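# Load aluminum blank into vise, tidy blanks and parts

## Task

Set a single plain gray aluminum blank on the two loose low bars inside the open vise, leaving both bars standing upright. Its long side must sit pressed against the fixed jaw (the end block without hoses), and its short end must touch the work stop (the short rod between the jaws). Every finished part goes flat in the black outfeed tray with its pocket facing up. All remaining blanks, whether aluminum or brass, must finish entirely on the infeed plate (the plate carrying short pins), with none stacked on another and none sitting on the pins. Each blank must finish either in the orientation the blanks had on the plate at the start, or flipped upside down.

## Robot and tools

Robot: two Franka FR3 arms, left_arm and right_arm, each ending in a Robotiq 140 two-finger gripper with a wrist camera. left_arm's fingers have a hinge and can fold: grip with the outer quarter of the pads (near the fingertips), since a grip nearer the palm may be loose, may release when squeezed, and pressing the fingertips into a surface folds them with little sign of contact. right_arm's fingers are rigid.

Frames: the scene frame has its origin at table-top height midway between the nominal bases, +z up, +x out over the table, left_arm toward +y. Calibrated bases: left_arm at (+0.008, +0.343, +0.030) m, right_arm at (+0.048, -0.439, +0.030) m, both nearly unrotated, z up. Each arm's reported end_effector_position (metres) and end_effector_quat_wxyz are in that arm's own base frame, and may be off by a few centimetres. The end-effector point sits between the pads when closed; the gripper's fingers point along its +z and close along its y. Fixed camera cam_high and the table use the scene frame; wrist cameras cam_left_wrist and cam_right_wrist use their arm's base frame. All images are 896x504.

Row layout (used by execute_actions and move): one flat list of 20 numbers covering both arms, each in [-1, 1]. First left_arm: 7 joint numbers, then gripper position, force_limit, speed; then the same 10 for right_arm. Joint order in rows and in every per-joint result line: elbow, waist, upper arm roll, shoulder, wrist pitch, forearm roll, wrist roll. Joint numbers are offsets, not poses: each is added to the arm's Joint targets as they stood when the action (or move) began, not to the previous row, so repeating an offset moves further. Scale: 1.0 equals 1.632 rad for elbow, waist, upper arm roll and shoulder; 3.472 rad for forearm roll; 2.955 rad for wrist pitch; 4.439 rad for wrist roll. Send 0 for all seven joints to hold an arm at its targets. Stated joint ranges (rad): waist -2.901..2.901, shoulder -1.836..1.836, upper arm roll -2.901..2.901, elbow -3.077..-0.117, forearm roll -2.876..2.876, wrist pitch 0.440..4.622, wrist roll -3.051..3.051. Asking a joint more than 0.018 rad beyond its range gets the action refused; stay at least 0.05 rad inside, since passing the end causes a torque fault.

Gripper numbers are absolute commands. position: +1 fully open (140 mm), about -0.8 pads touching, -1 closes until blocked. force_limit: pad force after a slow close, roughly 14 N at -1, 40 N at 0, 58 N at +1. speed: about 30 mm/s at -1, 140 at 0, 250 at +1; a fast close grips much harder. Both start at +1. To keep a gripper unchanged, resend its last three numbers. To tighten, raise force_limit and nudge position (e.g. -1 to -0.98); to soften, open and reclose slowly.

Tools:
- execute_actions(actions, cameras): actions is a list of actions; each action is a table of up to 15 rows, one row per 1/30 s step, the last row held to fill 15 steps (0.5 s). An empty list just reports state.
- move(target, speed, blend, blocking, cameras): target is one 20-number row or a list of up to 15 rows; all joint offsets in every row count from the same Joint targets at the move's start. speed is rad/s of the farthest-moving joint (0.01 to 5.26, default 0.5), one value or one per target. blend (rad) rounds corners between listed targets. The path does not avoid obstacles or the other arm. Gripper numbers of later targets are applied only once everything is at rest there.
- wait(seconds 0..10), stop() to brake a running move, zoom_image(camera, region [x0,y0,x1,y1] in pixels, at most 504x504), clear_fault(arm), read_manual(section), finished_scene(scene 1 or 2).

Results: Joint positions, velocities and targets per arm (rad, rad/s, in the joint order above); Joint torques and External joint torques; Flange force along gripper axes (has error, includes held weight); end-effector pose; gripper position_measured in counts (3 fully open, ~75 = 100 mm, 139 = 60 mm, 200 = 20 mm, 230 pads met); object_status (0 moving, 1 blocked while opening, 2 blocked while closing = grip, 3 reached target or pads met). Status lags 0.2 to 1.7 s after contact. A move adds a line like done, off_target, moving, held or fault. "joint sent to its limit", "joint command not followed" (clearance check), MOTOR HOT and fault lines may appear.

Faults: contact torque at a joint load limit (35/35/32/30 N m for the big joints, 12 for the wrist ones) or 40 N net outside force on an arm, including a held part's weight, stops that arm until clear_fault. Overspeed and passing range ends also fault. Overheating, from long holds, stretched poses or pushing at unreachable poses, brakes an arm for 30 to 60 s.

Avoid: dropping parts, releasing them while moving, fast or hard impacts, strong squeezes on a part still resting on something, collisions or grips between the two arms, knocking the vise bars over, and anything leaving the table. Thinking time also passes in simulation while the robot holds its command.

Each tool is called after ">>>" in YAML: its name, and indented under it one key for each argument.

## Session

I'll start by looking at the current state of the scene.

>>> execute_actions:
  actions: []

Scene clock: 0.00 s.
left_arm: end_effector_position=(+0.1773, -0.2225, +0.2984) position_measured=3 object_status=3 end_effector_quat_wxyz=(-0.304, -0.357, +0.865, -0.182) | right_arm: end_effector_position=(+0.4602, +0.5841, +0.3235) position_measured=3 object_status=3 end_effector_quat_wxyz=(-0.361, +0.915, -0.176, -0.039)
Joint names: [elbow, waist, upper arm roll, shoulder, wrist pitch, forearm roll, wrist roll]
Joint positions: left_arm=[-2.711 -0.571 0.324 -0.837 1.675 -0.458 0.514] | right_arm=[-1.901 0.775 0.008 0.132 2.481 0.795 -0.941]
Joint velocities: within noise
Joint torques (N m): no reading
External joint torques (N m): no reading
Flange force (N): no reading
Joint targets: left_arm=[-2.711 -0.571 0.324 -0.837 1.675 -0.458 0.514] | right_arm=[-1.901 0.775 0.008 0.132 2.481 0.795 -0.941]
Tool commands: left_gripper/position=+1.0 left_gripper/force_limit=+1.0 left_gripper/speed=+1.0 right_gripper/position=+1.0 right_gripper/force_limit=+1.0 right_gripper/speed=+1.0

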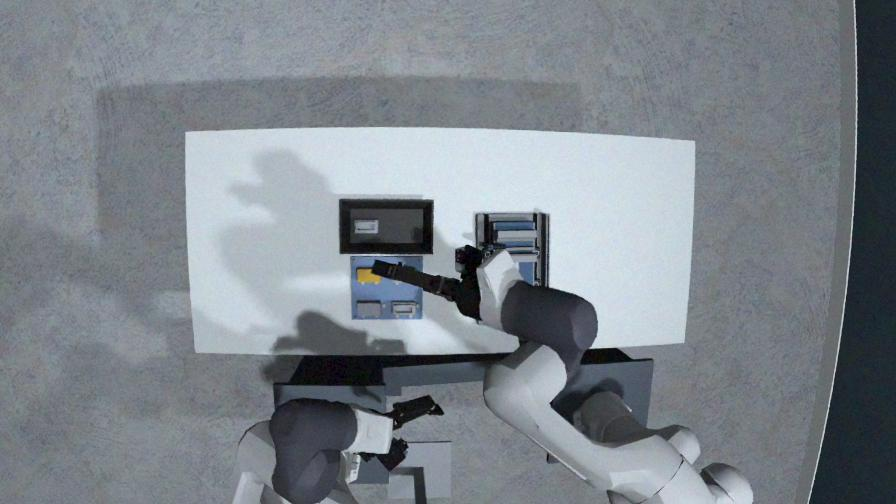

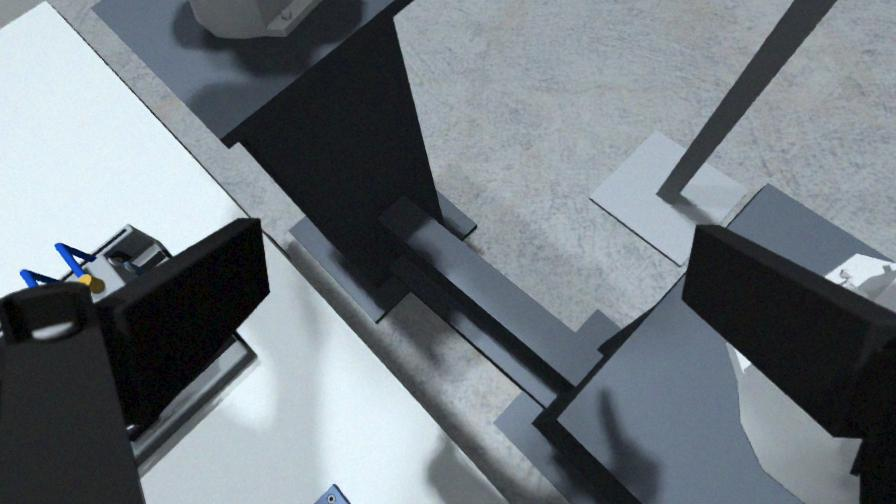

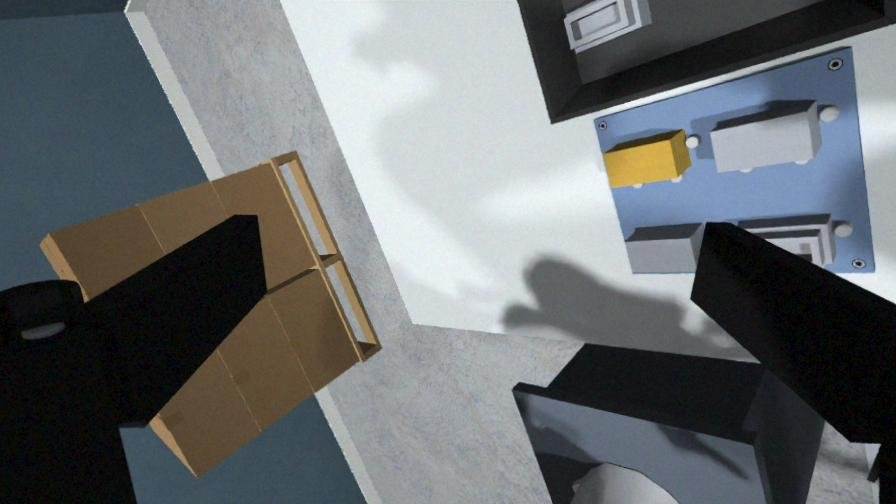

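>>> zoom_image:
  camera: "cam_right_wrist"
  region: [500, 0, 896, 300]

>>> zoom_image:
  camera: "cam_high"
  region: [330, 190, 450, 330]

>>> zoom_image:
  camera: "cam_high"
  region: [460, 200, 570, 310]

>>> zoom_image:
  camera: "cam_left_wrist"
  region: [0, 200, 360, 504]

Scaled by 1.273 from the camera's 896x504 image, which has a finer 1280x720 frame.

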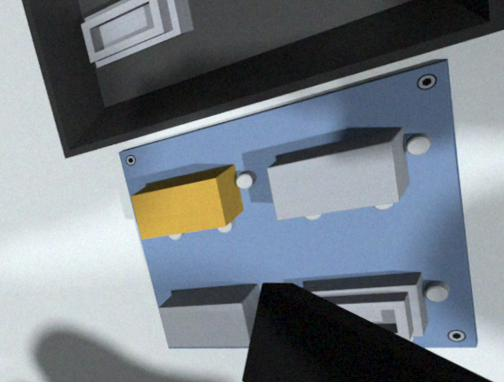

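Scaled by 3.600 from the camera's 896x504 image, which has a finer 1280x720 frame.

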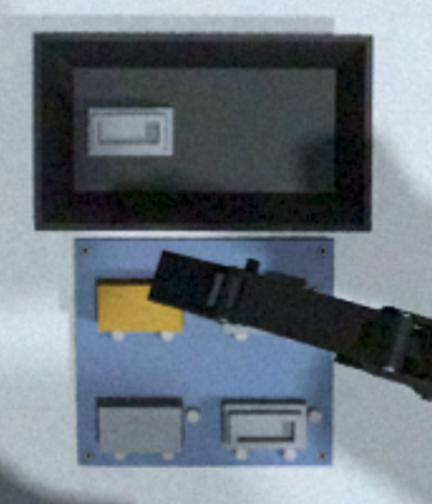

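Scaled by 4.582 from the camera's 896x504 image, which has a finer 1280x720 frame.

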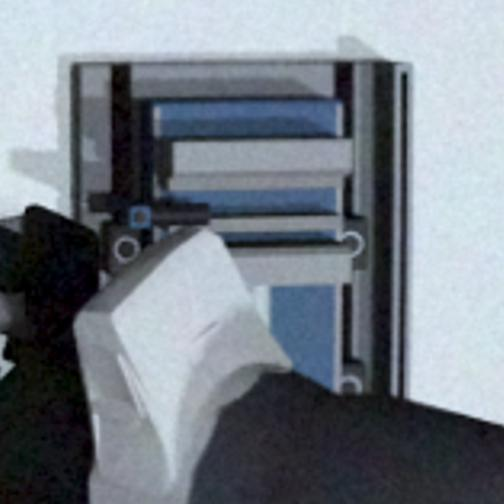

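Scaled by 1.400 from the camera's 896x504 image, which has a finer 1280x720 frame.

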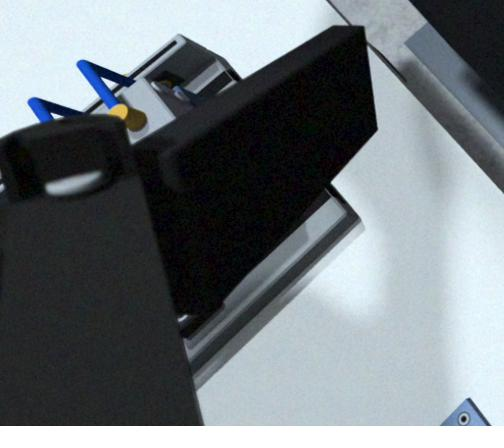

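>>> move:
  target: [0, 0, 0, 0, 0, 0, 0, 1, 1, 1, -0.3058, -0.6587, -0.0049, -0.4485, -0.2305, -0.2290, -0.2093, 1, 1, 1]
  speed: 0.9

Scene clock: 64.07 s.
left_arm: end_effector_position=(+0.1773, -0.2225, +0.2984) position_measured=3 object_status=3 end_effector_quat_wxyz=(-0.304, -0.357, +0.865, -0.182) | right_arm: end_effector_position=(+0.3557, -0.1093, +0.3158) position_measured=3 object_status=3 end_effector_quat_wxyz=(-0.001, +1.000, -0.004, +0.003)
Joint names: [elbow, waist, upper arm roll, shoulder, wrist pitch, forearm roll, wrist roll]
Joint positions: left_arm=[-2.711 -0.571 0.324 -0.837 1.675 -0.458 0.514] | right_arm=[-2.398 -0.299 -0.002 -0.599 1.804 0.003 -1.865]
Joint velocities: left_arm=[within noise] | right_arm=[-0.002 -0.001 0 -0.002 0 -0.001 -0.006]
Joint torques (N m): left_arm=[23.43 0.55 -3.9 -3.27 1.38 -0.68 -0.05] | right_arm=[26.13 -0.9 0.34 -12.1 2.35 0.53 -0.17]
External joint torques (N m): left_arm=[0.22 0.59 1.05 -0.3 0.12 0.16 -0.06] | right_arm=[1.07 -0.85 0.99 -0.02 -0.31 -0.35 -0.17]
Flange force (N): left_arm=[-1.6 1.8 -1.7] | right_arm=[2.2 0.4 -3.4]
Joint targets: left_arm=[-2.711 -0.571 0.324 -0.837 1.675 -0.458 0.514] | right_arm=[-2.400 -0.301 0.000 -0.601 1.800 0.000 -1.870]
move: done
camera_calibration:
cam_right_wrist: T_world_to_cam=[[0.0100931, -0.999901, -0.00981613, -0.100414], [-0.939927, -0.0128366, 0.341133, 0.229315], [-0.341226, 0.00578337, -0.939964, 0.5543], [0, 0, 0, 1]] pos_world=[0.405694, -0.100666, 0.44181]

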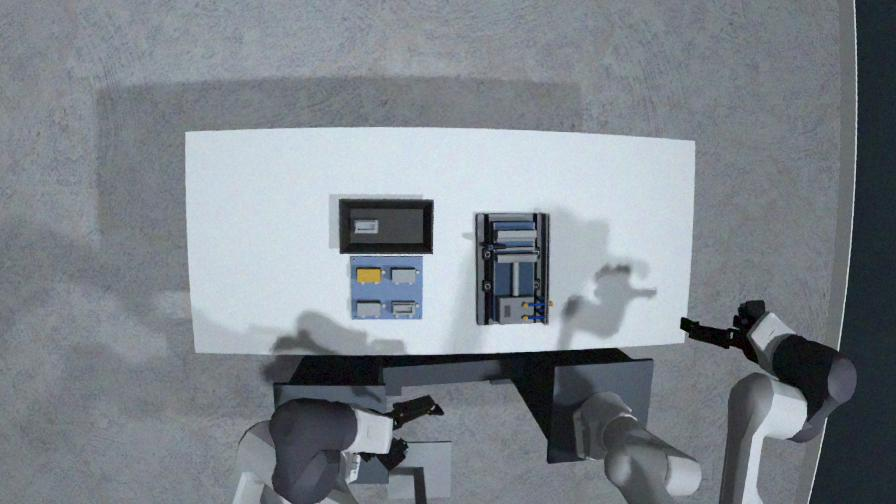

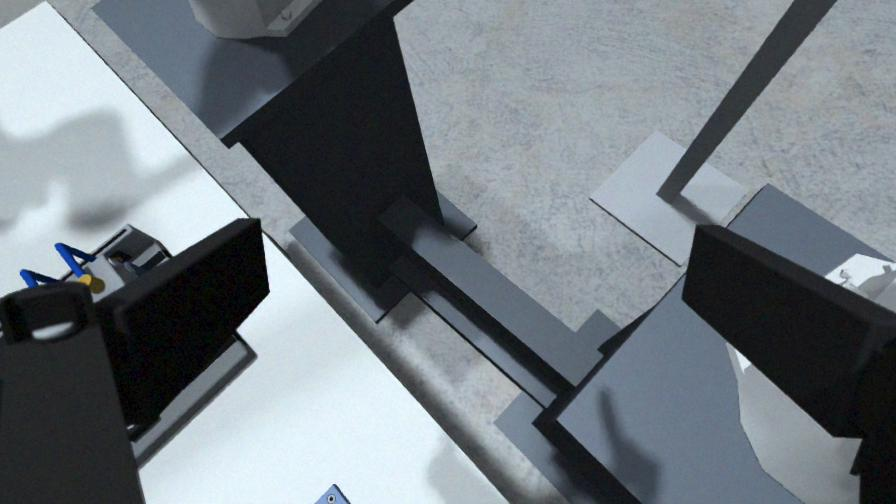

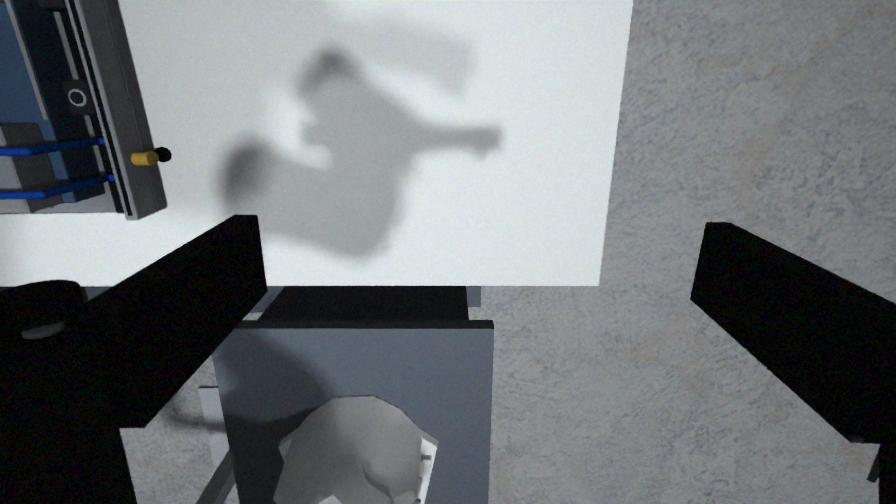

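>>> zoom_image:
  camera: "cam_high"
  region: [460, 200, 570, 335]

>>> zoom_image:
  camera: "cam_high"
  region: [330, 190, 450, 330]

Scaled by 3.733 from the camera's 896x504 image, which has a finer 1280x720 frame.

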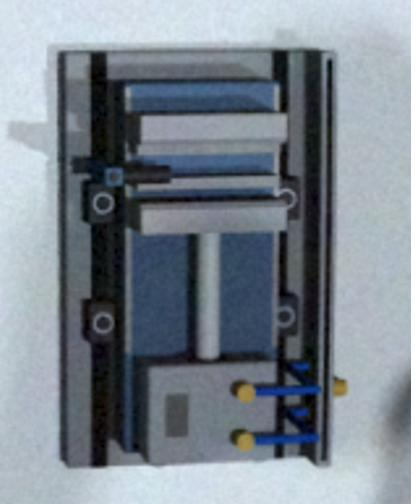

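Scaled by 3.600 from the camera's 896x504 image, which has a finer 1280x720 frame.

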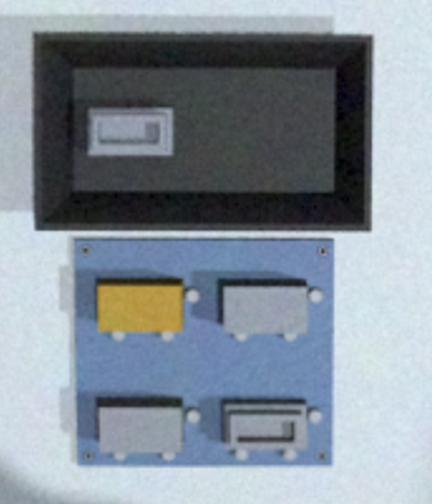

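>>> move:
  target: [0.3792, 0.1600, -0.1985, 0.5004, 0.1343, 0.1319, -0.5394, 1, 1, 1, 0.3452, 0.4712, 0, 0.5131, 0.0924, 0, 0.1728, 1, 1, 1]
  speed: 0.9

Scene clock: 103.97 s.
left_arm: end_effector_position=(+0.5134, -0.1654, +0.2202) position_measured=3 object_status=3 end_effector_quat_wxyz=(+0.001, +1.000, -0.002, -0.001) | right_arm: end_effector_position=(+0.5496, +0.2795, +0.1888) position_measured=3 object_status=3 end_effector_quat_wxyz=(+0.000, +1.000, +0.002, -0.003)
Joint names: [elbow, waist, upper arm roll, shoulder, wrist pitch, forearm roll, wrist roll]
Joint positions: left_arm=[-2.093 -0.311 0.001 -0.022 2.069 -0.004 -1.875] | right_arm=[-1.838 0.468 0.001 0.237 2.069 0.003 -1.106]
Joint velocities: left_arm=[0.001 -0.001 -0.001 -0.001 -0.001 0 -0.007] | right_arm=[0 -0.001 0 0.002 0 0.002 0.004]
Joint torques (N m): left_arm=[24.65 0.83 0.33 -30.79 2.94 1.17 -0.16] | right_arm=[26.05 -0.33 0.61 -39.64 2.82 0.5 0.17]
External joint torques (N m): left_arm=[0.42 0.91 0.44 0.64 0.32 0.39 -0.16] | right_arm=[1.73 -0.22 0.47 0.6 0.19 -0.23 0.17]
Flange force (N): left_arm=[3.3 0.0 0.7] | right_arm=[7.8 -4.3 -1.5]
Joint targets: left_arm=[-2.092 -0.309 0.000 -0.021 2.072 0.000 -1.880] | right_arm=[-1.836 0.469 0.000 0.237 2.073 0.000 -1.103]
move: done
camera_calibration:
cam_left_wrist: T_world_to_cam=[[-0.00459504, -0.999982, 0.00388299, -0.156991], [-0.939998, 0.00564405, 0.341134, 0.41653], [-0.341149, -0.00208248, -0.940007, 0.524682], [0, 0, 0, 1]] pos_world=[0.569811, -0.158246, 0.351721]
cam_right_wrist: T_world_to_cam=[[0.0209373, -0.999754, -0.00736444, 0.278749], [-0.935623, -0.0221894, 0.352302, 0.457994], [-0.352379, -0.000485928, -0.935857, 0.5061], [0, 0, 0, 1]] pos_world=[0.601012, 0.289089, 0.314338]

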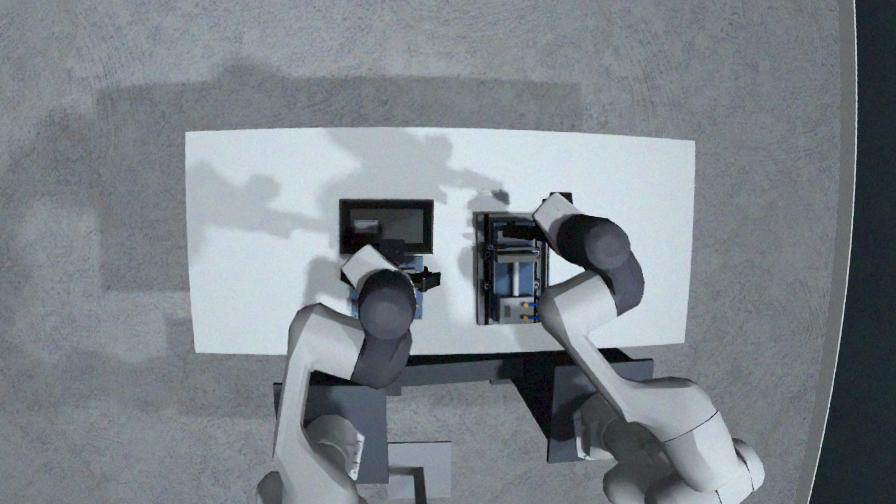

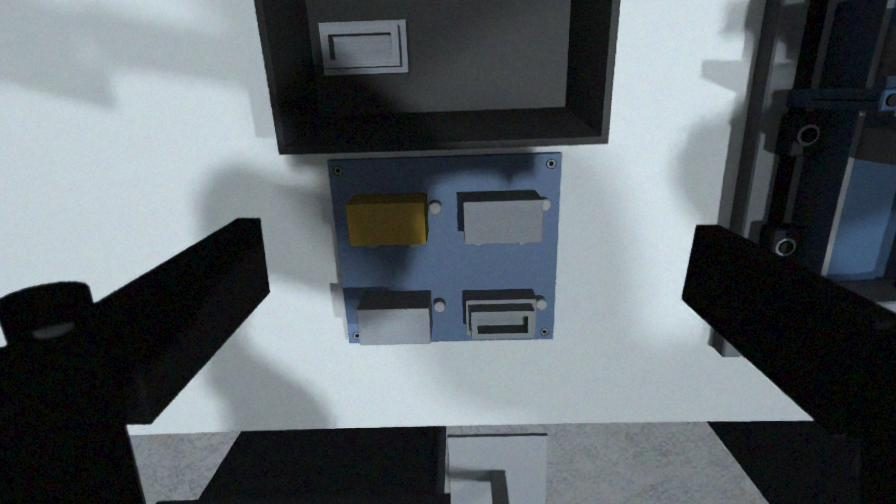

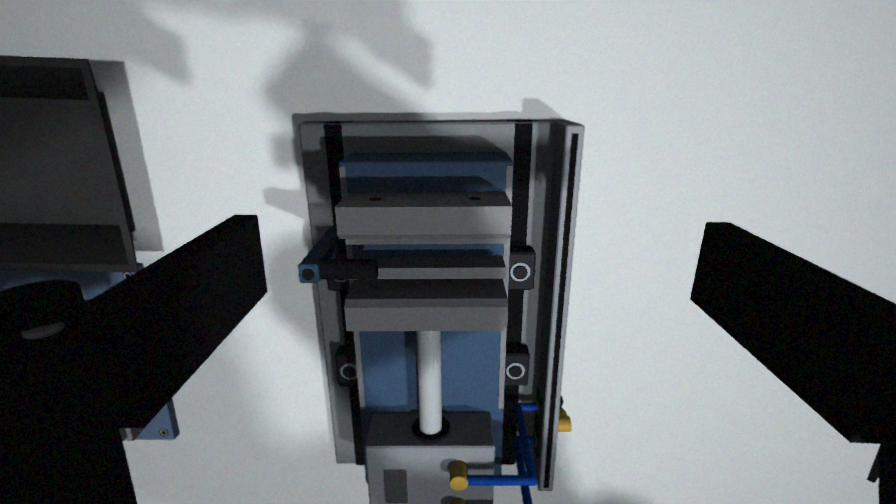

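>>> zoom_image:
  camera: "cam_right_wrist"
  region: [280, 100, 600, 350]

>>> zoom_image:
  camera: "cam_right_wrist"
  region: [300, 180, 550, 340]

>>> zoom_image:
  camera: "cam_left_wrist"
  region: [250, 0, 650, 360]

>>> zoom_image:
  camera: "cam_left_wrist"
  region: [300, 150, 580, 360]

Scaled by 1.575 from the camera's 896x504 image, which has a finer 1280x720 frame.

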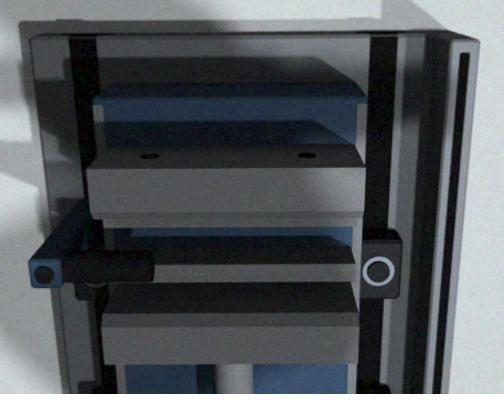

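Scaled by 2.016 from the camera's 896x504 image, which has a finer 1280x720 frame.

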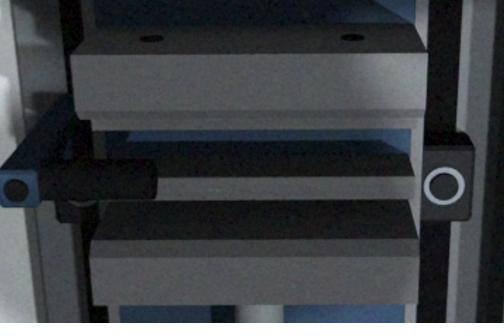

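Scaled by 1.260 from the camera's 896x504 image, which has a finer 1280x720 frame.

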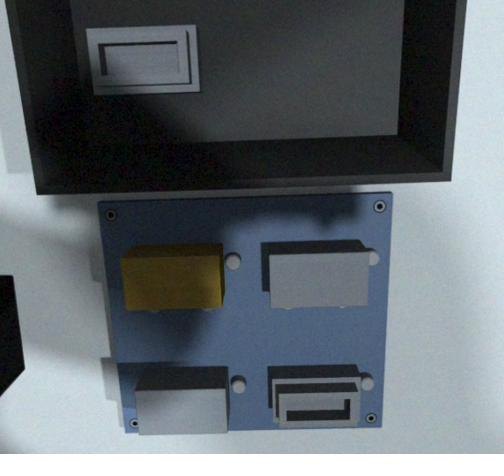

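Scaled by 1.800 from the camera's 896x504 image, which has a finer 1280x720 frame.

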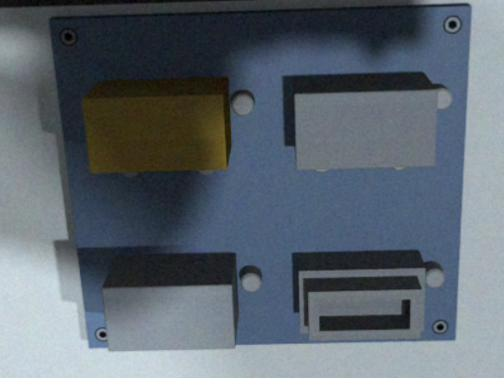

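>>> move:
  target: [-0.3177, -0.0708, 0, -0.2231, 0.0519, 0, 0.6817, 1, 1, 1, -0.2043, 0.0552, 0, -0.1559, 0.0267, 0, 0.7283, 1, 1, 1]
  speed: 1.3

Scene clock: 174.70 s.
left_arm: end_effector_position=(+0.3645, -0.1648, +0.1694) position_measured=3 object_status=3 end_effector_quat_wxyz=(-0.002, -0.005, +1.000, -0.001) | right_arm: end_effector_position=(+0.4494, +0.2812, +0.1894) position_measured=3 object_status=3 end_effector_quat_wxyz=(-0.002, -0.001, +1.000, +0.000)
Joint names: [elbow, waist, upper arm roll, shoulder, wrist pitch, forearm roll, wrist roll]
Joint positions: left_arm=[-2.609 -0.424 0.001 -0.383 2.223 -0.004 1.141] | right_arm=[-2.168 0.557 0.001 -0.016 2.148 0.003 2.126]
Joint velocities: left_arm=[0 0 0 0.001 0.001 0 0.008] | right_arm=[0 0.002 0.001 0 0.001 0.001 0.005]
Joint torques (N m): left_arm=[22.79 0.14 0.16 -17.88 2.76 0.94 0.18] | right_arm=[24.71 0.1 0.59 -31.11 2.6 0.5 0.1]
External joint torques (N m): left_arm=[-0.14 0.26 0.66 -0.52 0.32 0.33 0.18] | right_arm=[1.12 0.07 0.58 -0.05 0.19 -0.23 0.1]
Flange force (N): left_arm=[1.0 2.5 0.4] | right_arm=[-2.7 2.6 -1.2]
Joint targets: left_arm=[-2.610 -0.425 0.000 -0.385 2.225 0.000 1.146] | right_arm=[-2.170 0.559 0.000 -0.018 2.152 0.000 2.131]
move: done
camera_calibration:
cam_left_wrist: T_world_to_cam=[[-0.00837038, 0.999965, -0.000504071, 0.174928], [0.942473, 0.0080576, 0.334185, -0.390679], [0.334177, 0.00232218, -0.942507, 0.181096], [0, 0, 0, 1]] pos_world=[0.30915, -0.172195, 0.301331]
cam_right_wrist: T_world_to_cam=[[-0.0191364, 0.999785, -0.0079488, -0.261592], [0.939505, 0.0207009, 0.34191, -0.488719], [0.342001, -0.000925027, -0.939699, 0.160044], [0, 0, 0, 1]] pos_world=[0.399413, 0.271801, 0.315411]

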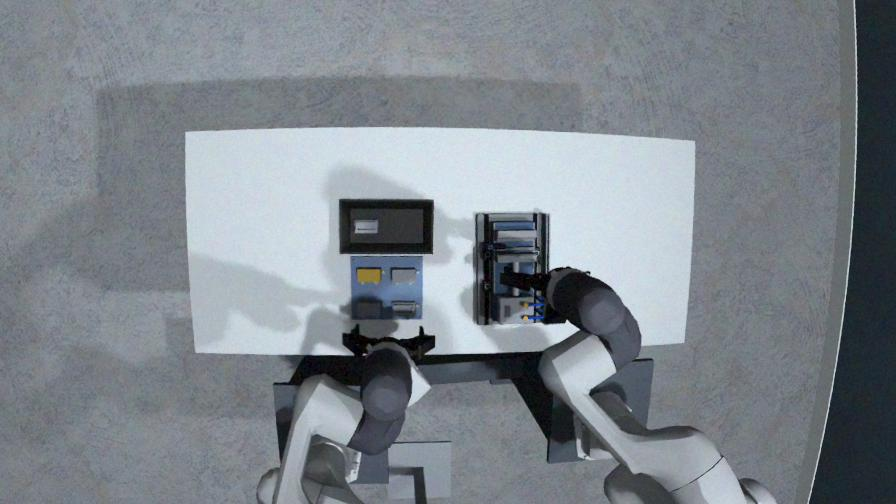

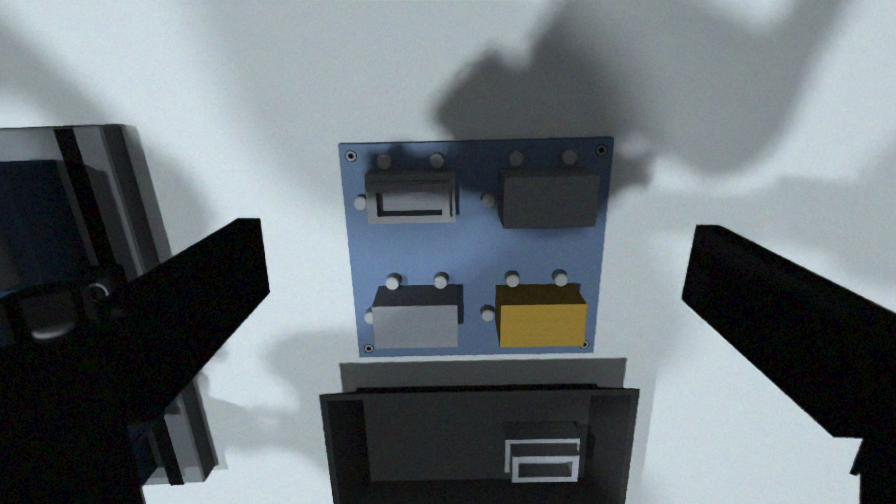

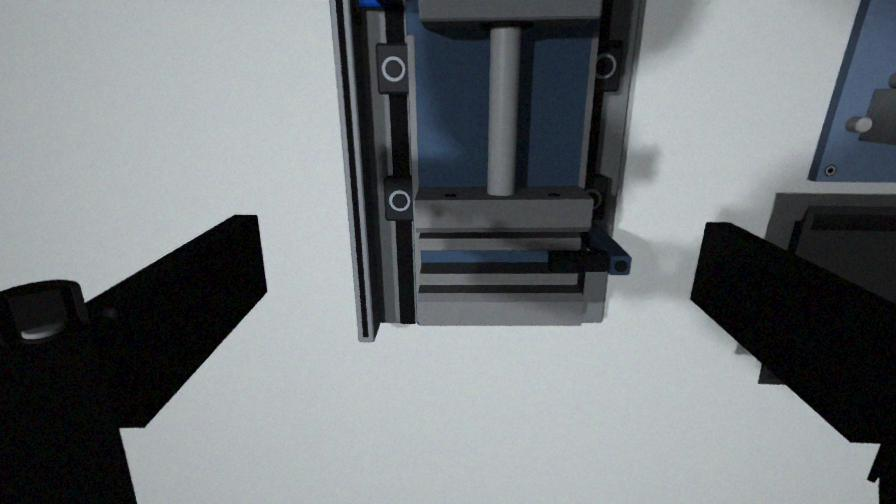

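>>> zoom_image:
  camera: "cam_right_wrist"
  region: [380, 170, 640, 340]

>>> zoom_image:
  camera: "cam_left_wrist"
  region: [330, 130, 630, 360]

>>> zoom_image:
  camera: "cam_left_wrist"
  region: [310, 370, 650, 504]

Scaled by 1.938 from the camera's 896x504 image, which has a finer 1280x720 frame.

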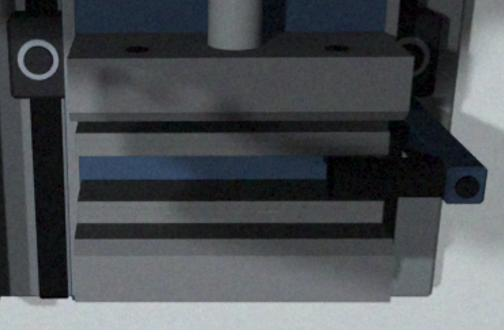

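Scaled by 1.680 from the camera's 896x504 image, which has a finer 1280x720 frame.

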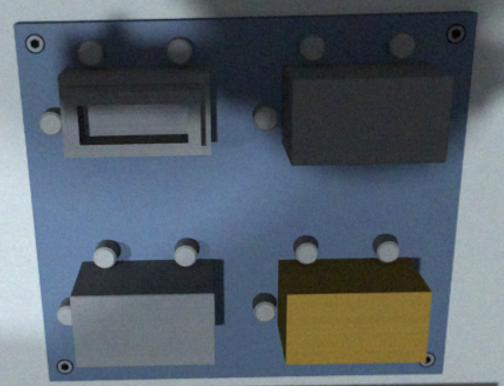

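Scaled by 1.482 from the camera's 896x504 image, which has a finer 1280x720 frame.

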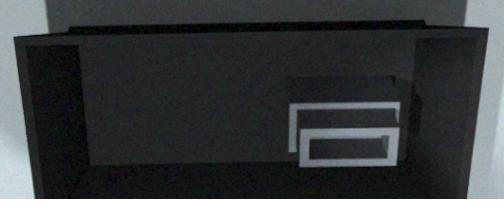

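>>> move:
  target: [0.0007, -0.0365, 0, 0.1501, 0.0825, 0, -0.3673, -0.08, -0.5, -0.5, 0.0949, -0.0097, 0, 0.1004, 0.0030, 0, -0.3577, 1, 1, 1]
  speed: 1.0

Scene clock: 264.10 s.
left_arm: end_effector_position=(+0.3795, -0.1992, +0.0901) position_measured=139 object_status=3 end_effector_quat_wxyz=(+0.001, +0.707, -0.707, +0.000) | right_arm: end_effector_position=(+0.4944, +0.3007, +0.1696) position_measured=3 object_status=3 end_effector_quat_wxyz=(+0.002, +0.706, -0.708, -0.002)
Joint names: [elbow, waist, upper arm roll, shoulder, wrist pitch, forearm roll, wrist roll]
Joint positions: left_arm=[-2.61 -0.483 0.001 -0.141 2.467 -0.004 -0.479] | right_arm=[-2.016 0.544 0.001 0.145 2.157 0.003 0.547]
Joint velocities: left_arm=[0 0 0.001 0.001 0.001 0.001 -0.006] | right_arm=[0 0 0 0.001 0.001 0 -0.006]
Joint torques (N m): left_arm=[20.58 0.06 0.35 -22.97 2.93 0.78 -0.36] | right_arm=[25.34 -0.8 0.8 -35.5 2.7 0.39 -0.21]
External joint torques (N m): left_arm=[0.04 0.14 0.58 0.51 0.33 0.3 -0.36] | right_arm=[1.61 -0.86 0.6 1.26 0.19 -0.23 -0.21]
Flange force (N): left_arm=[0.5 -1.4 2.1] | right_arm=[-4.4 -8.6 -0.1]
Joint targets: left_arm=[-2.609 -0.485 0.000 -0.140 2.469 0.000 -0.484] | right_arm=[-2.015 0.543 0.000 0.146 2.161 0.000 0.543]
move: done
camera_calibration:
cam_left_wrist: T_world_to_cam=[[-0.999994, 0.000856304, 0.00338003, 0.38643], [0.001946, 0.941421, 0.337229, 0.164527], [-0.00289326, 0.337233, -0.941417, 0.295958], [0, 0, 0, 1]] pos_world=[0.386964, -0.255027, 0.22183]
cam_right_wrist: T_world_to_cam=[[-0.999902, -0.0138301, -0.00230773, 0.508365], [-0.0137737, 0.938053, 0.346218, -0.329947], [-0.00262347, 0.346216, -0.938151, 0.191776], [0, 0, 0, 1]] pos_world=[0.504273, 0.250143, 0.295322]

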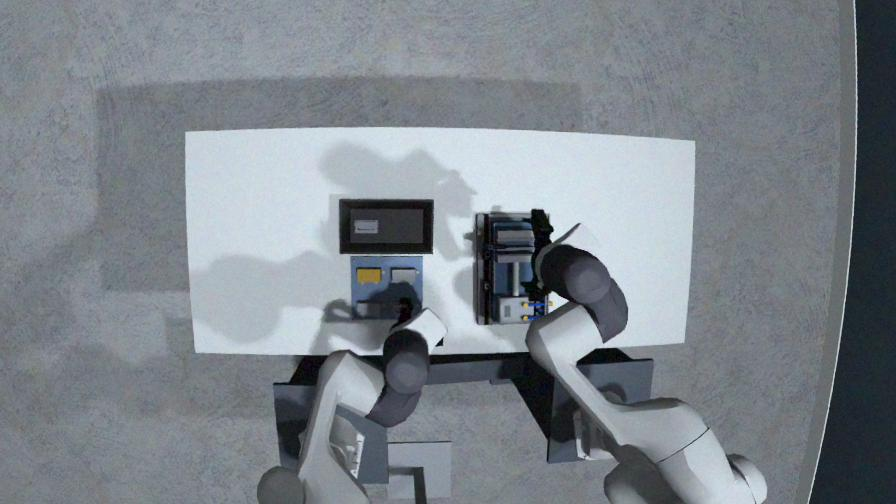

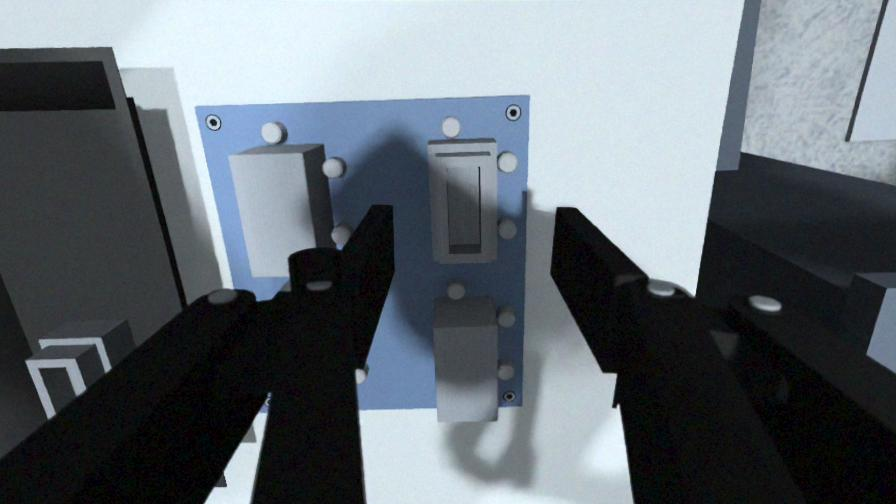

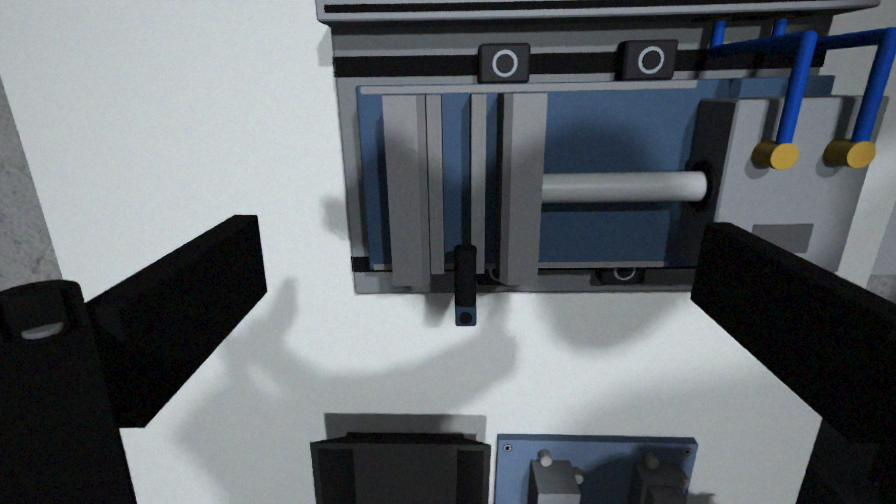

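>>> zoom_image:
  camera: "cam_left_wrist"
  region: [390, 90, 590, 290]

>>> zoom_image:
  camera: "cam_right_wrist"
  region: [360, 70, 580, 340]

>>> zoom_image:
  camera: "cam_left_wrist"
  region: [180, 80, 540, 430]

Scaled by 2.520 from the camera's 896x504 image, which has a finer 1280x720 frame.

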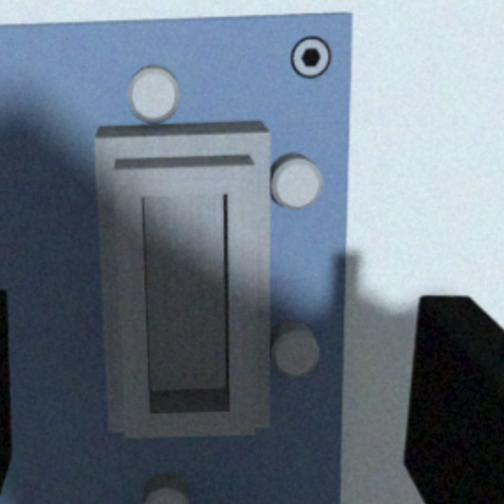

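Scaled by 1.867 from the camera's 896x504 image, which has a finer 1280x720 frame.

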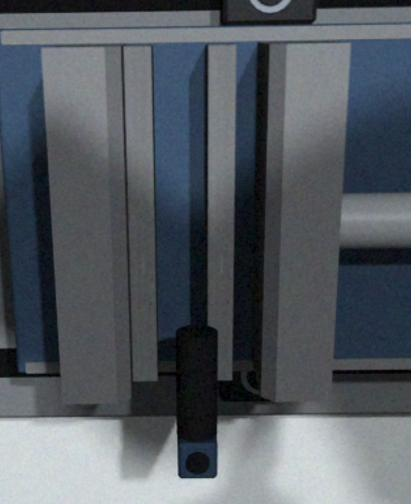

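Scaled by 1.400 from the camera's 896x504 image, which has a finer 1280x720 frame.

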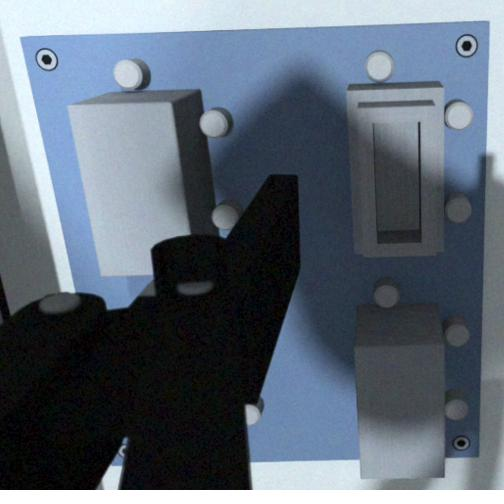

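>>> move:
  target:
    - [0.0534, 0.0363, 0, 0.0789, 0.0141, 0, 0.0131, -1, -0.5, -0.5, 0.0431, -0.0172, 0, 0.0790, 0.0198, 0, -0.0063, -1, -0.5, -0.5]
    - [0.0455, 0.0363, 0, 0.1421, 0.0534, 0, 0.0131, -1, -0.5, -0.5, 0.0431, -0.0172, 0, 0.0790, 0.0198, 0, -0.0063, -1, -0.5, -0.5]
  speed: [0.25, 0.25]

Scene clock: 319.43 s.
left_arm: end_effector_position=(+0.4183, -0.1904, +0.0283) position_measured=232 object_status=3 end_effector_quat_wxyz=(+0.001, +0.709, -0.705, +0.000) | right_arm: end_effector_position=(+0.5274, +0.3003, +0.1289) position_measured=232 object_status=3 end_effector_quat_wxyz=(+0.003, +0.706, -0.708, -0.002)
Joint names: [elbow, waist, upper arm roll, shoulder, wrist pitch, forearm roll, wrist roll]
Joint positions: left_arm=[-2.535 -0.427 0 0.091 2.624 -0.004 -0.43] | right_arm=[-1.946 0.516 0.001 0.275 2.215 0.003 0.518]
Joint velocities: within noise
Joint torques (N m): left_arm=[18.29 0.87 0.71 -28.81 3 0.67 0.1] | right_arm=[24.93 -0.66 0.97 -39.81 2.7 0.36 -0.19]
External joint torques (N m): left_arm=[0.08 1.1 0.85 0.35 0.42 0.29 0.1] | right_arm=[1.7 -0.57 0.81 0.63 0.19 -0.24 -0.19]
Flange force (N): left_arm=[-1.8 -1.6 2.0] | right_arm=[-3.8 -7.5 -0.3]
Joint targets: left_arm=[-2.535 -0.425 0.000 0.092 2.627 0.000 -0.426] | right_arm=[-1.945 0.515 0.000 0.275 2.219 0.000 0.515]
move: done
camera_calibration:
cam_left_wrist: T_world_to_cam=[[-0.999979, -0.00571868, 0.00306032, 0.424073], [-0.0043496, 0.941265, 0.33764, 0.179595], [-0.00481142, 0.337619, -0.941271, 0.235814], [0, 0, 0, 1]] pos_world=[0.42598, -0.246237, 0.160029]
cam_right_wrist: T_world_to_cam=[[-0.999892, -0.0146477, -0.00121119, 0.541272], [-0.0141635, 0.93826, 0.34564, -0.314715], [-0.00392642, 0.34562, -0.938366, 0.154722], [0, 0, 0, 1]] pos_world=[0.537364, 0.249738, 0.25462]

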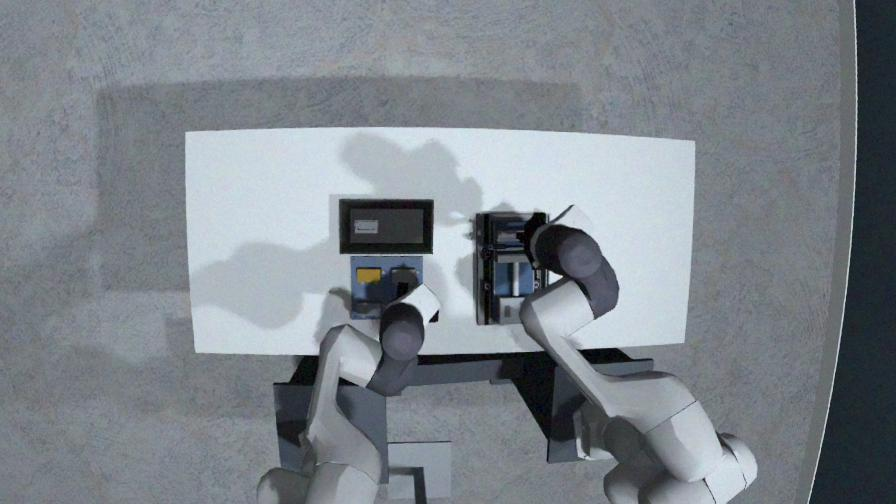

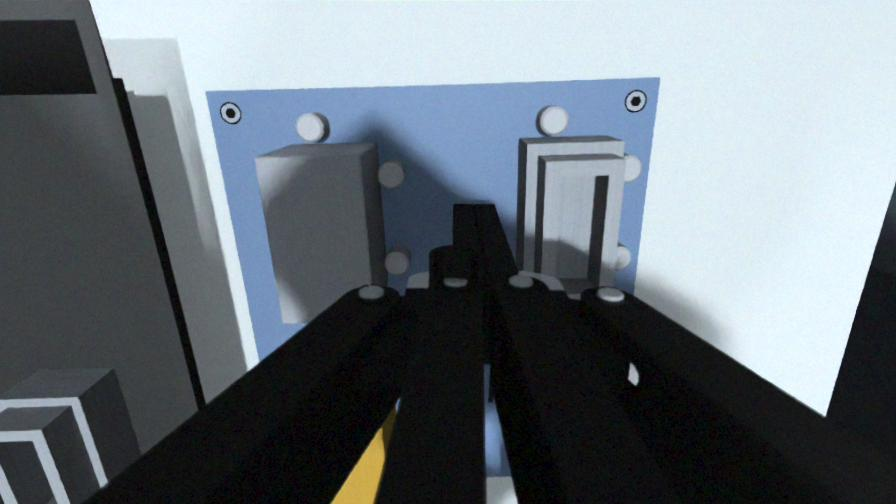

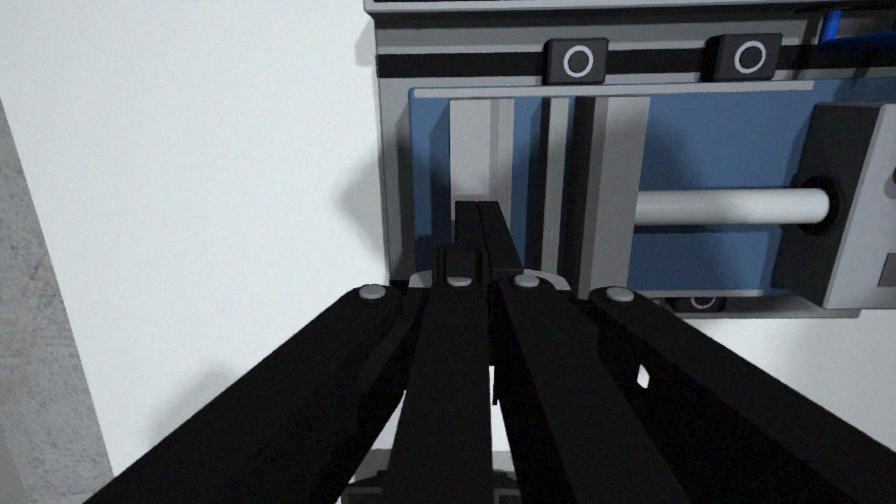

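>>> execute_actions:
  actions:
    - [[-0.00005, 0, 0, 0.00162, 0.00092, 0, 0, -1, -0.5, -0.5, -0.0025, 0, 0, 0.0038, 0.0035, 0, 0, -1, -0.5, -0.5], [-0.0001, 0, 0, 0.00324, 0.00183, 0, 0, -1, -0.5, -0.5, -0.005, 0, 0, 0.0076, 0.0069, 0, 0, -1, -0.5, -0.5], [-0.0001, 0, 0, 0.00324, 0.00183, 0, 0, -1, -0.5, -0.5, -0.0074, 0, 0, 0.0114, 0.0104, 0, 0, -1, -0.5, -0.5]]
    - [[-0.00005, 0, 0, 0.00162, 0.00092, 0, 0, -1, -0.5, -0.5, -0.0005, 0, 0, 0.0008, 0.0007, 0, 0, -1, -0.5, -0.5], [-0.0001, 0, 0, 0.00324, 0.00183, 0, 0, -1, -0.5, -0.5, -0.0011, 0, 0, 0.0016, 0.0015, 0, 0, -1, -0.5, -0.5]]
    - [[-0.00005, 0, 0, 0.00162, 0.00092, 0, 0, -1, -0.5, -0.5, -0.0005, 0, 0, 0.0008, 0.0007, 0, 0, -1, -0.5, -0.5], [-0.0001, 0, 0, 0.00324, 0.00183, 0, 0, -1, -0.5, -0.5, -0.0011, 0, 0, 0.0016, 0.0015, 0, 0, -1, -0.5, -0.5]]
  cameras: []

Scene clock: 328.60 s.
left_arm: end_effector_position=(+0.4187, -0.1906, +0.0225) position_measured=232 object_status=3 end_effector_quat_wxyz=(+0.001, +0.709, -0.705, +0.000) | right_arm: end_effector_position=(+0.5287, +0.3010, +0.1128) position_measured=232 object_status=3 end_effector_quat_wxyz=(+0.001, +0.706, -0.708, -0.001)
Joint names: [elbow, waist, upper arm roll, shoulder, wrist pitch, forearm roll, wrist roll]
Joint positions: left_arm=[-2.535 -0.427 0 0.106 2.64 -0.004 -0.429] | right_arm=[-1.959 0.516 0.001 0.298 2.254 0.002 0.518]
Joint velocities: within noise
Joint torques (N m): left_arm=[17.97 0.8 0.74 -28.92 2.94 0.65 0.13] | right_arm=[23.93 -0.64 1 -39.59 2.74 0.37 -0.23]
External joint torques (N m): left_arm=[-0.01 0.91 0.74 0.58 0.35 0.28 0.13] | right_arm=[0.97 -0.62 0.75 1.28 0.21 -0.21 -0.24]
External joint torques at the end of the 1st action: left_arm=[0.07 0.91 0.76 0.58 0.45 0.3 0.12] | right_arm=[1.45 -0.58 0.72 0.58 0.14 -0.22 -0.24]
External joint torques at the end of the 2nd action: left_arm=[0.09 0.92 0.71 0.45 0.35 0.29 0.13] | right_arm=[1.23 -0.74 0.69 1.1 0.25 -0.22 -0.23]
Flange force (N): left_arm=[-1.5 -1.7 2.5] | right_arm=[-3.0 -6.5 1.5]
Flange force at the end of the 1st action (N): left_arm=[-1.4 -1.9 2.7] | right_arm=[-3.1 -6.7 -0.1]
Flange force at the end of the 2nd action (N): left_arm=[-1.4 -1.7 2.1] | right_arm=[-3.1 -7.1 1.1]
Joint targets: left_arm=[-2.535 -0.425 0.000 0.108 2.643 0.000 -0.426] | right_arm=[-1.960 0.515 0.000 0.299 2.259 0.000 0.515]
Step readings (joint positions of left_arm | right_arm; steps 1 to 15: 1st action; 16 to 30: 2nd action; 31 to 45: 3rd action):
0: [-2.535 -0.427 0.000 0.091 2.625 -0.004 -0.429] | [-1.946 0.516 0.001 0.275 2.215 0.003 0.518]
1: [-2.535 -0.427 0.000 0.091 2.625 -0.004 -0.429] | [-1.946 0.516 0.001 0.275 2.216 0.003 0.518]
2: [-2.535 -0.427 0.000 0.091 2.626 -0.004 -0.429] | [-1.946 0.516 0.001 0.276 2.218 0.003 0.518]
4: [-2.535 -0.427 0.000 0.094 2.627 -0.004 -0.429] | [-1.949 0.516 0.001 0.281 2.227 0.003 0.518]
8: [-2.535 -0.427 0.000 0.096 2.628 -0.004 -0.429] | [-1.955 0.516 0.001 0.292 2.237 0.002 0.518]
15: [-2.535 -0.427 0.000 0.096 2.629 -0.004 -0.429] | [-1.956 0.516 0.001 0.294 2.243 0.002 0.518]
16: [-2.535 -0.427 0.000 0.096 2.630 -0.004 -0.429] | [-1.956 0.516 0.001 0.294 2.244 0.002 0.518]
17: [-2.535 -0.427 0.000 0.097 2.630 -0.004 -0.429] | [-1.956 0.516 0.001 0.294 2.245 0.002 0.518]
19: [-2.535 -0.427 0.000 0.099 2.632 -0.004 -0.429] | [-1.956 0.516 0.001 0.294 2.247 0.002 0.518]
23: [-2.535 -0.427 0.000 0.101 2.634 -0.004 -0.429] | [-1.957 0.516 0.001 0.295 2.248 0.002 0.518]
30: [-2.535 -0.427 0.000 0.101 2.635 -0.004 -0.429] | [-1.957 0.516 0.001 0.295 2.250 0.002 0.518]
31: [-2.535 -0.427 0.000 0.101 2.635 -0.004 -0.429] | [-1.957 0.516 0.001 0.295 2.250 0.002 0.518]
32: [-2.535 -0.427 0.000 0.102 2.636 -0.004 -0.429] | [-1.957 0.516 0.001 0.295 2.250 0.002 0.518]
34: [-2.535 -0.427 0.000 0.104 2.637 -0.004 -0.429] | [-1.958 0.516 0.001 0.296 2.252 0.002 0.518]
38: [-2.535 -0.427 0.000 0.106 2.639 -0.004 -0.429] | [-1.959 0.516 0.001 0.298 2.253 0.002 0.518]
45: [-2.535 -0.427 0.000 0.106 2.640 -0.004 -0.429] | [-1.959 0.516 0.001 0.298 2.254 0.002 0.518]
No camera images: "cameras" was empty.

>>> execute_actions:
  actions:
    - [[-0.00006, 0, 0, 0.00243, 0.00137, 0, 0, -1, -0.5, -0.5, -0.0008, 0, 0, 0.0012, 0.0011, 0, 0, -1, -0.5, -0.5]]
    - [[-0.00006, 0, 0, 0.00243, 0.00137, 0, 0, -1, -0.5, -0.5, -0.0008, 0, 0, 0.0012, 0.0011, 0, 0, -1, -0.5, -0.5]]
    - [[-0.00006, 0, 0, 0.00243, 0.00137, 0, 0, -1, -0.5, -0.5, -0.0008, 0, 0, 0.0012, 0.0011, 0, 0, -1, -0.5, -0.5]]
  cameras: []

Scene clock: 340.77 s.
left_arm: end_effector_position=(+0.4188, -0.1906, +0.0181) position_measured=232 object_status=3 end_effector_quat_wxyz=(+0.001, +0.709, -0.705, +0.000) | right_arm: end_effector_position=(+0.5286, +0.3010, +0.1085) position_measured=232 object_status=3 end_effector_quat_wxyz=(+0.001, +0.706, -0.708, -0.001)
Joint names: [elbow, waist, upper arm roll, shoulder, wrist pitch, forearm roll, wrist roll]
Joint positions: left_arm=[-2.535 -0.427 0 0.118 2.653 -0.004 -0.429] | right_arm=[-1.963 0.516 0.001 0.304 2.264 0.002 0.518]
Joint velocities: within noise
Joint torques (N m): left_arm=[17.67 0.8 0.67 -29.15 2.98 0.64 0.12] | right_arm=[23.85 -0.69 0.98 -39.72 2.75 0.34 -0.21]
External joint torques (N m): left_arm=[-0.1 0.91 0.67 0.49 0.39 0.28 0.12] | right_arm=[1.1 -0.71 0.69 1.05 0.25 -0.23 -0.21]
External joint torques at the end of the 1st action: left_arm=[-0.15 0.84 0.65 0.67 0.4 0.28 0.1] | right_arm=[1 -0.5 0.78 1.15 0.24 -0.21 -0.29]
External joint torques at the end of the 2nd action: left_arm=[-0.07 0.97 0.84 0.47 0.34 0.27 0.13] | right_arm=[1.02 -0.56 0.84 1.04 0.19 -0.19 -0.21]
Flange force (N): left_arm=[-1.6 -1.2 2.3] | right_arm=[-2.8 -6.4 1.2]
Flange force at the end of the 1st action (N): left_arm=[-1.4 -1.3 2.9] | right_arm=[-2.9 -6.3 1.4]
Flange force at the end of the 2nd action (N): left_arm=[-1.8 -1.3 2.2] | right_arm=[-2.9 -6.1 1.1]
Joint targets: left_arm=[-2.536 -0.425 0.000 0.120 2.655 0.000 -0.426] | right_arm=[-1.964 0.515 0.000 0.305 2.269 0.000 0.515]
Step readings (joint positions of left_arm | right_arm; steps 1 to 15: 1st action; 16 to 30: 2nd action; 31 to 45: 3rd action):
0: [-2.535 -0.427 0.000 0.107 2.641 -0.004 -0.429] | [-1.959 0.516 0.001 0.298 2.255 0.002 0.518]
1: [-2.535 -0.427 0.000 0.107 2.641 -0.004 -0.429] | [-1.959 0.516 0.001 0.298 2.255 0.002 0.518]
2: [-2.535 -0.427 0.000 0.107 2.642 -0.004 -0.429] | [-1.959 0.516 0.001 0.298 2.256 0.002 0.518]
4: [-2.535 -0.427 0.000 0.109 2.643 -0.004 -0.429] | [-1.959 0.516 0.001 0.299 2.256 0.002 0.518]
8: [-2.535 -0.427 0.000 0.110 2.644 -0.004 -0.429] | [-1.960 0.516 0.001 0.300 2.257 0.002 0.518]
15: [-2.535 -0.427 0.000 0.110 2.644 -0.004 -0.429] | [-1.960 0.516 0.001 0.300 2.258 0.002 0.518]
16: [-2.535 -0.427 0.000 0.111 2.645 -0.004 -0.429] | [-1.960 0.516 0.001 0.300 2.258 0.002 0.518]
17: [-2.535 -0.427 0.000 0.111 2.646 -0.004 -0.429] | [-1.960 0.516 0.001 0.300 2.258 0.002 0.518]
19: [-2.535 -0.427 0.000 0.113 2.646 -0.004 -0.429] | [-1.961 0.516 0.001 0.301 2.259 0.002 0.518]
23: [-2.535 -0.427 0.000 0.114 2.648 -0.004 -0.429] | [-1.961 0.516 0.001 0.302 2.260 0.002 0.518]
30: [-2.535 -0.427 0.000 0.114 2.648 -0.004 -0.429] | [-1.961 0.516 0.001 0.302 2.261 0.002 0.518]
31: [-2.535 -0.427 0.000 0.115 2.649 -0.004 -0.429] | [-1.961 0.516 0.001 0.302 2.261 0.002 0.518]
32: [-2.535 -0.427 0.000 0.115 2.650 -0.004 -0.429] | [-1.962 0.516 0.001 0.302 2.262 0.002 0.518]
34: [-2.535 -0.427 0.000 0.117 2.651 -0.004 -0.429] | [-1.962 0.516 0.001 0.303 2.263 0.002 0.518]
38: [-2.535 -0.427 0.000 0.118 2.652 -0.004 -0.429] | [-1.963 0.516 0.001 0.304 2.263 0.002 0.518]
45: [-2.535 -0.427 0.000 0.118 2.652 -0.004 -0.429] | [-1.963 0.516 0.001 0.304 2.264 0.002 0.518]
No camera images: "cameras" was empty.


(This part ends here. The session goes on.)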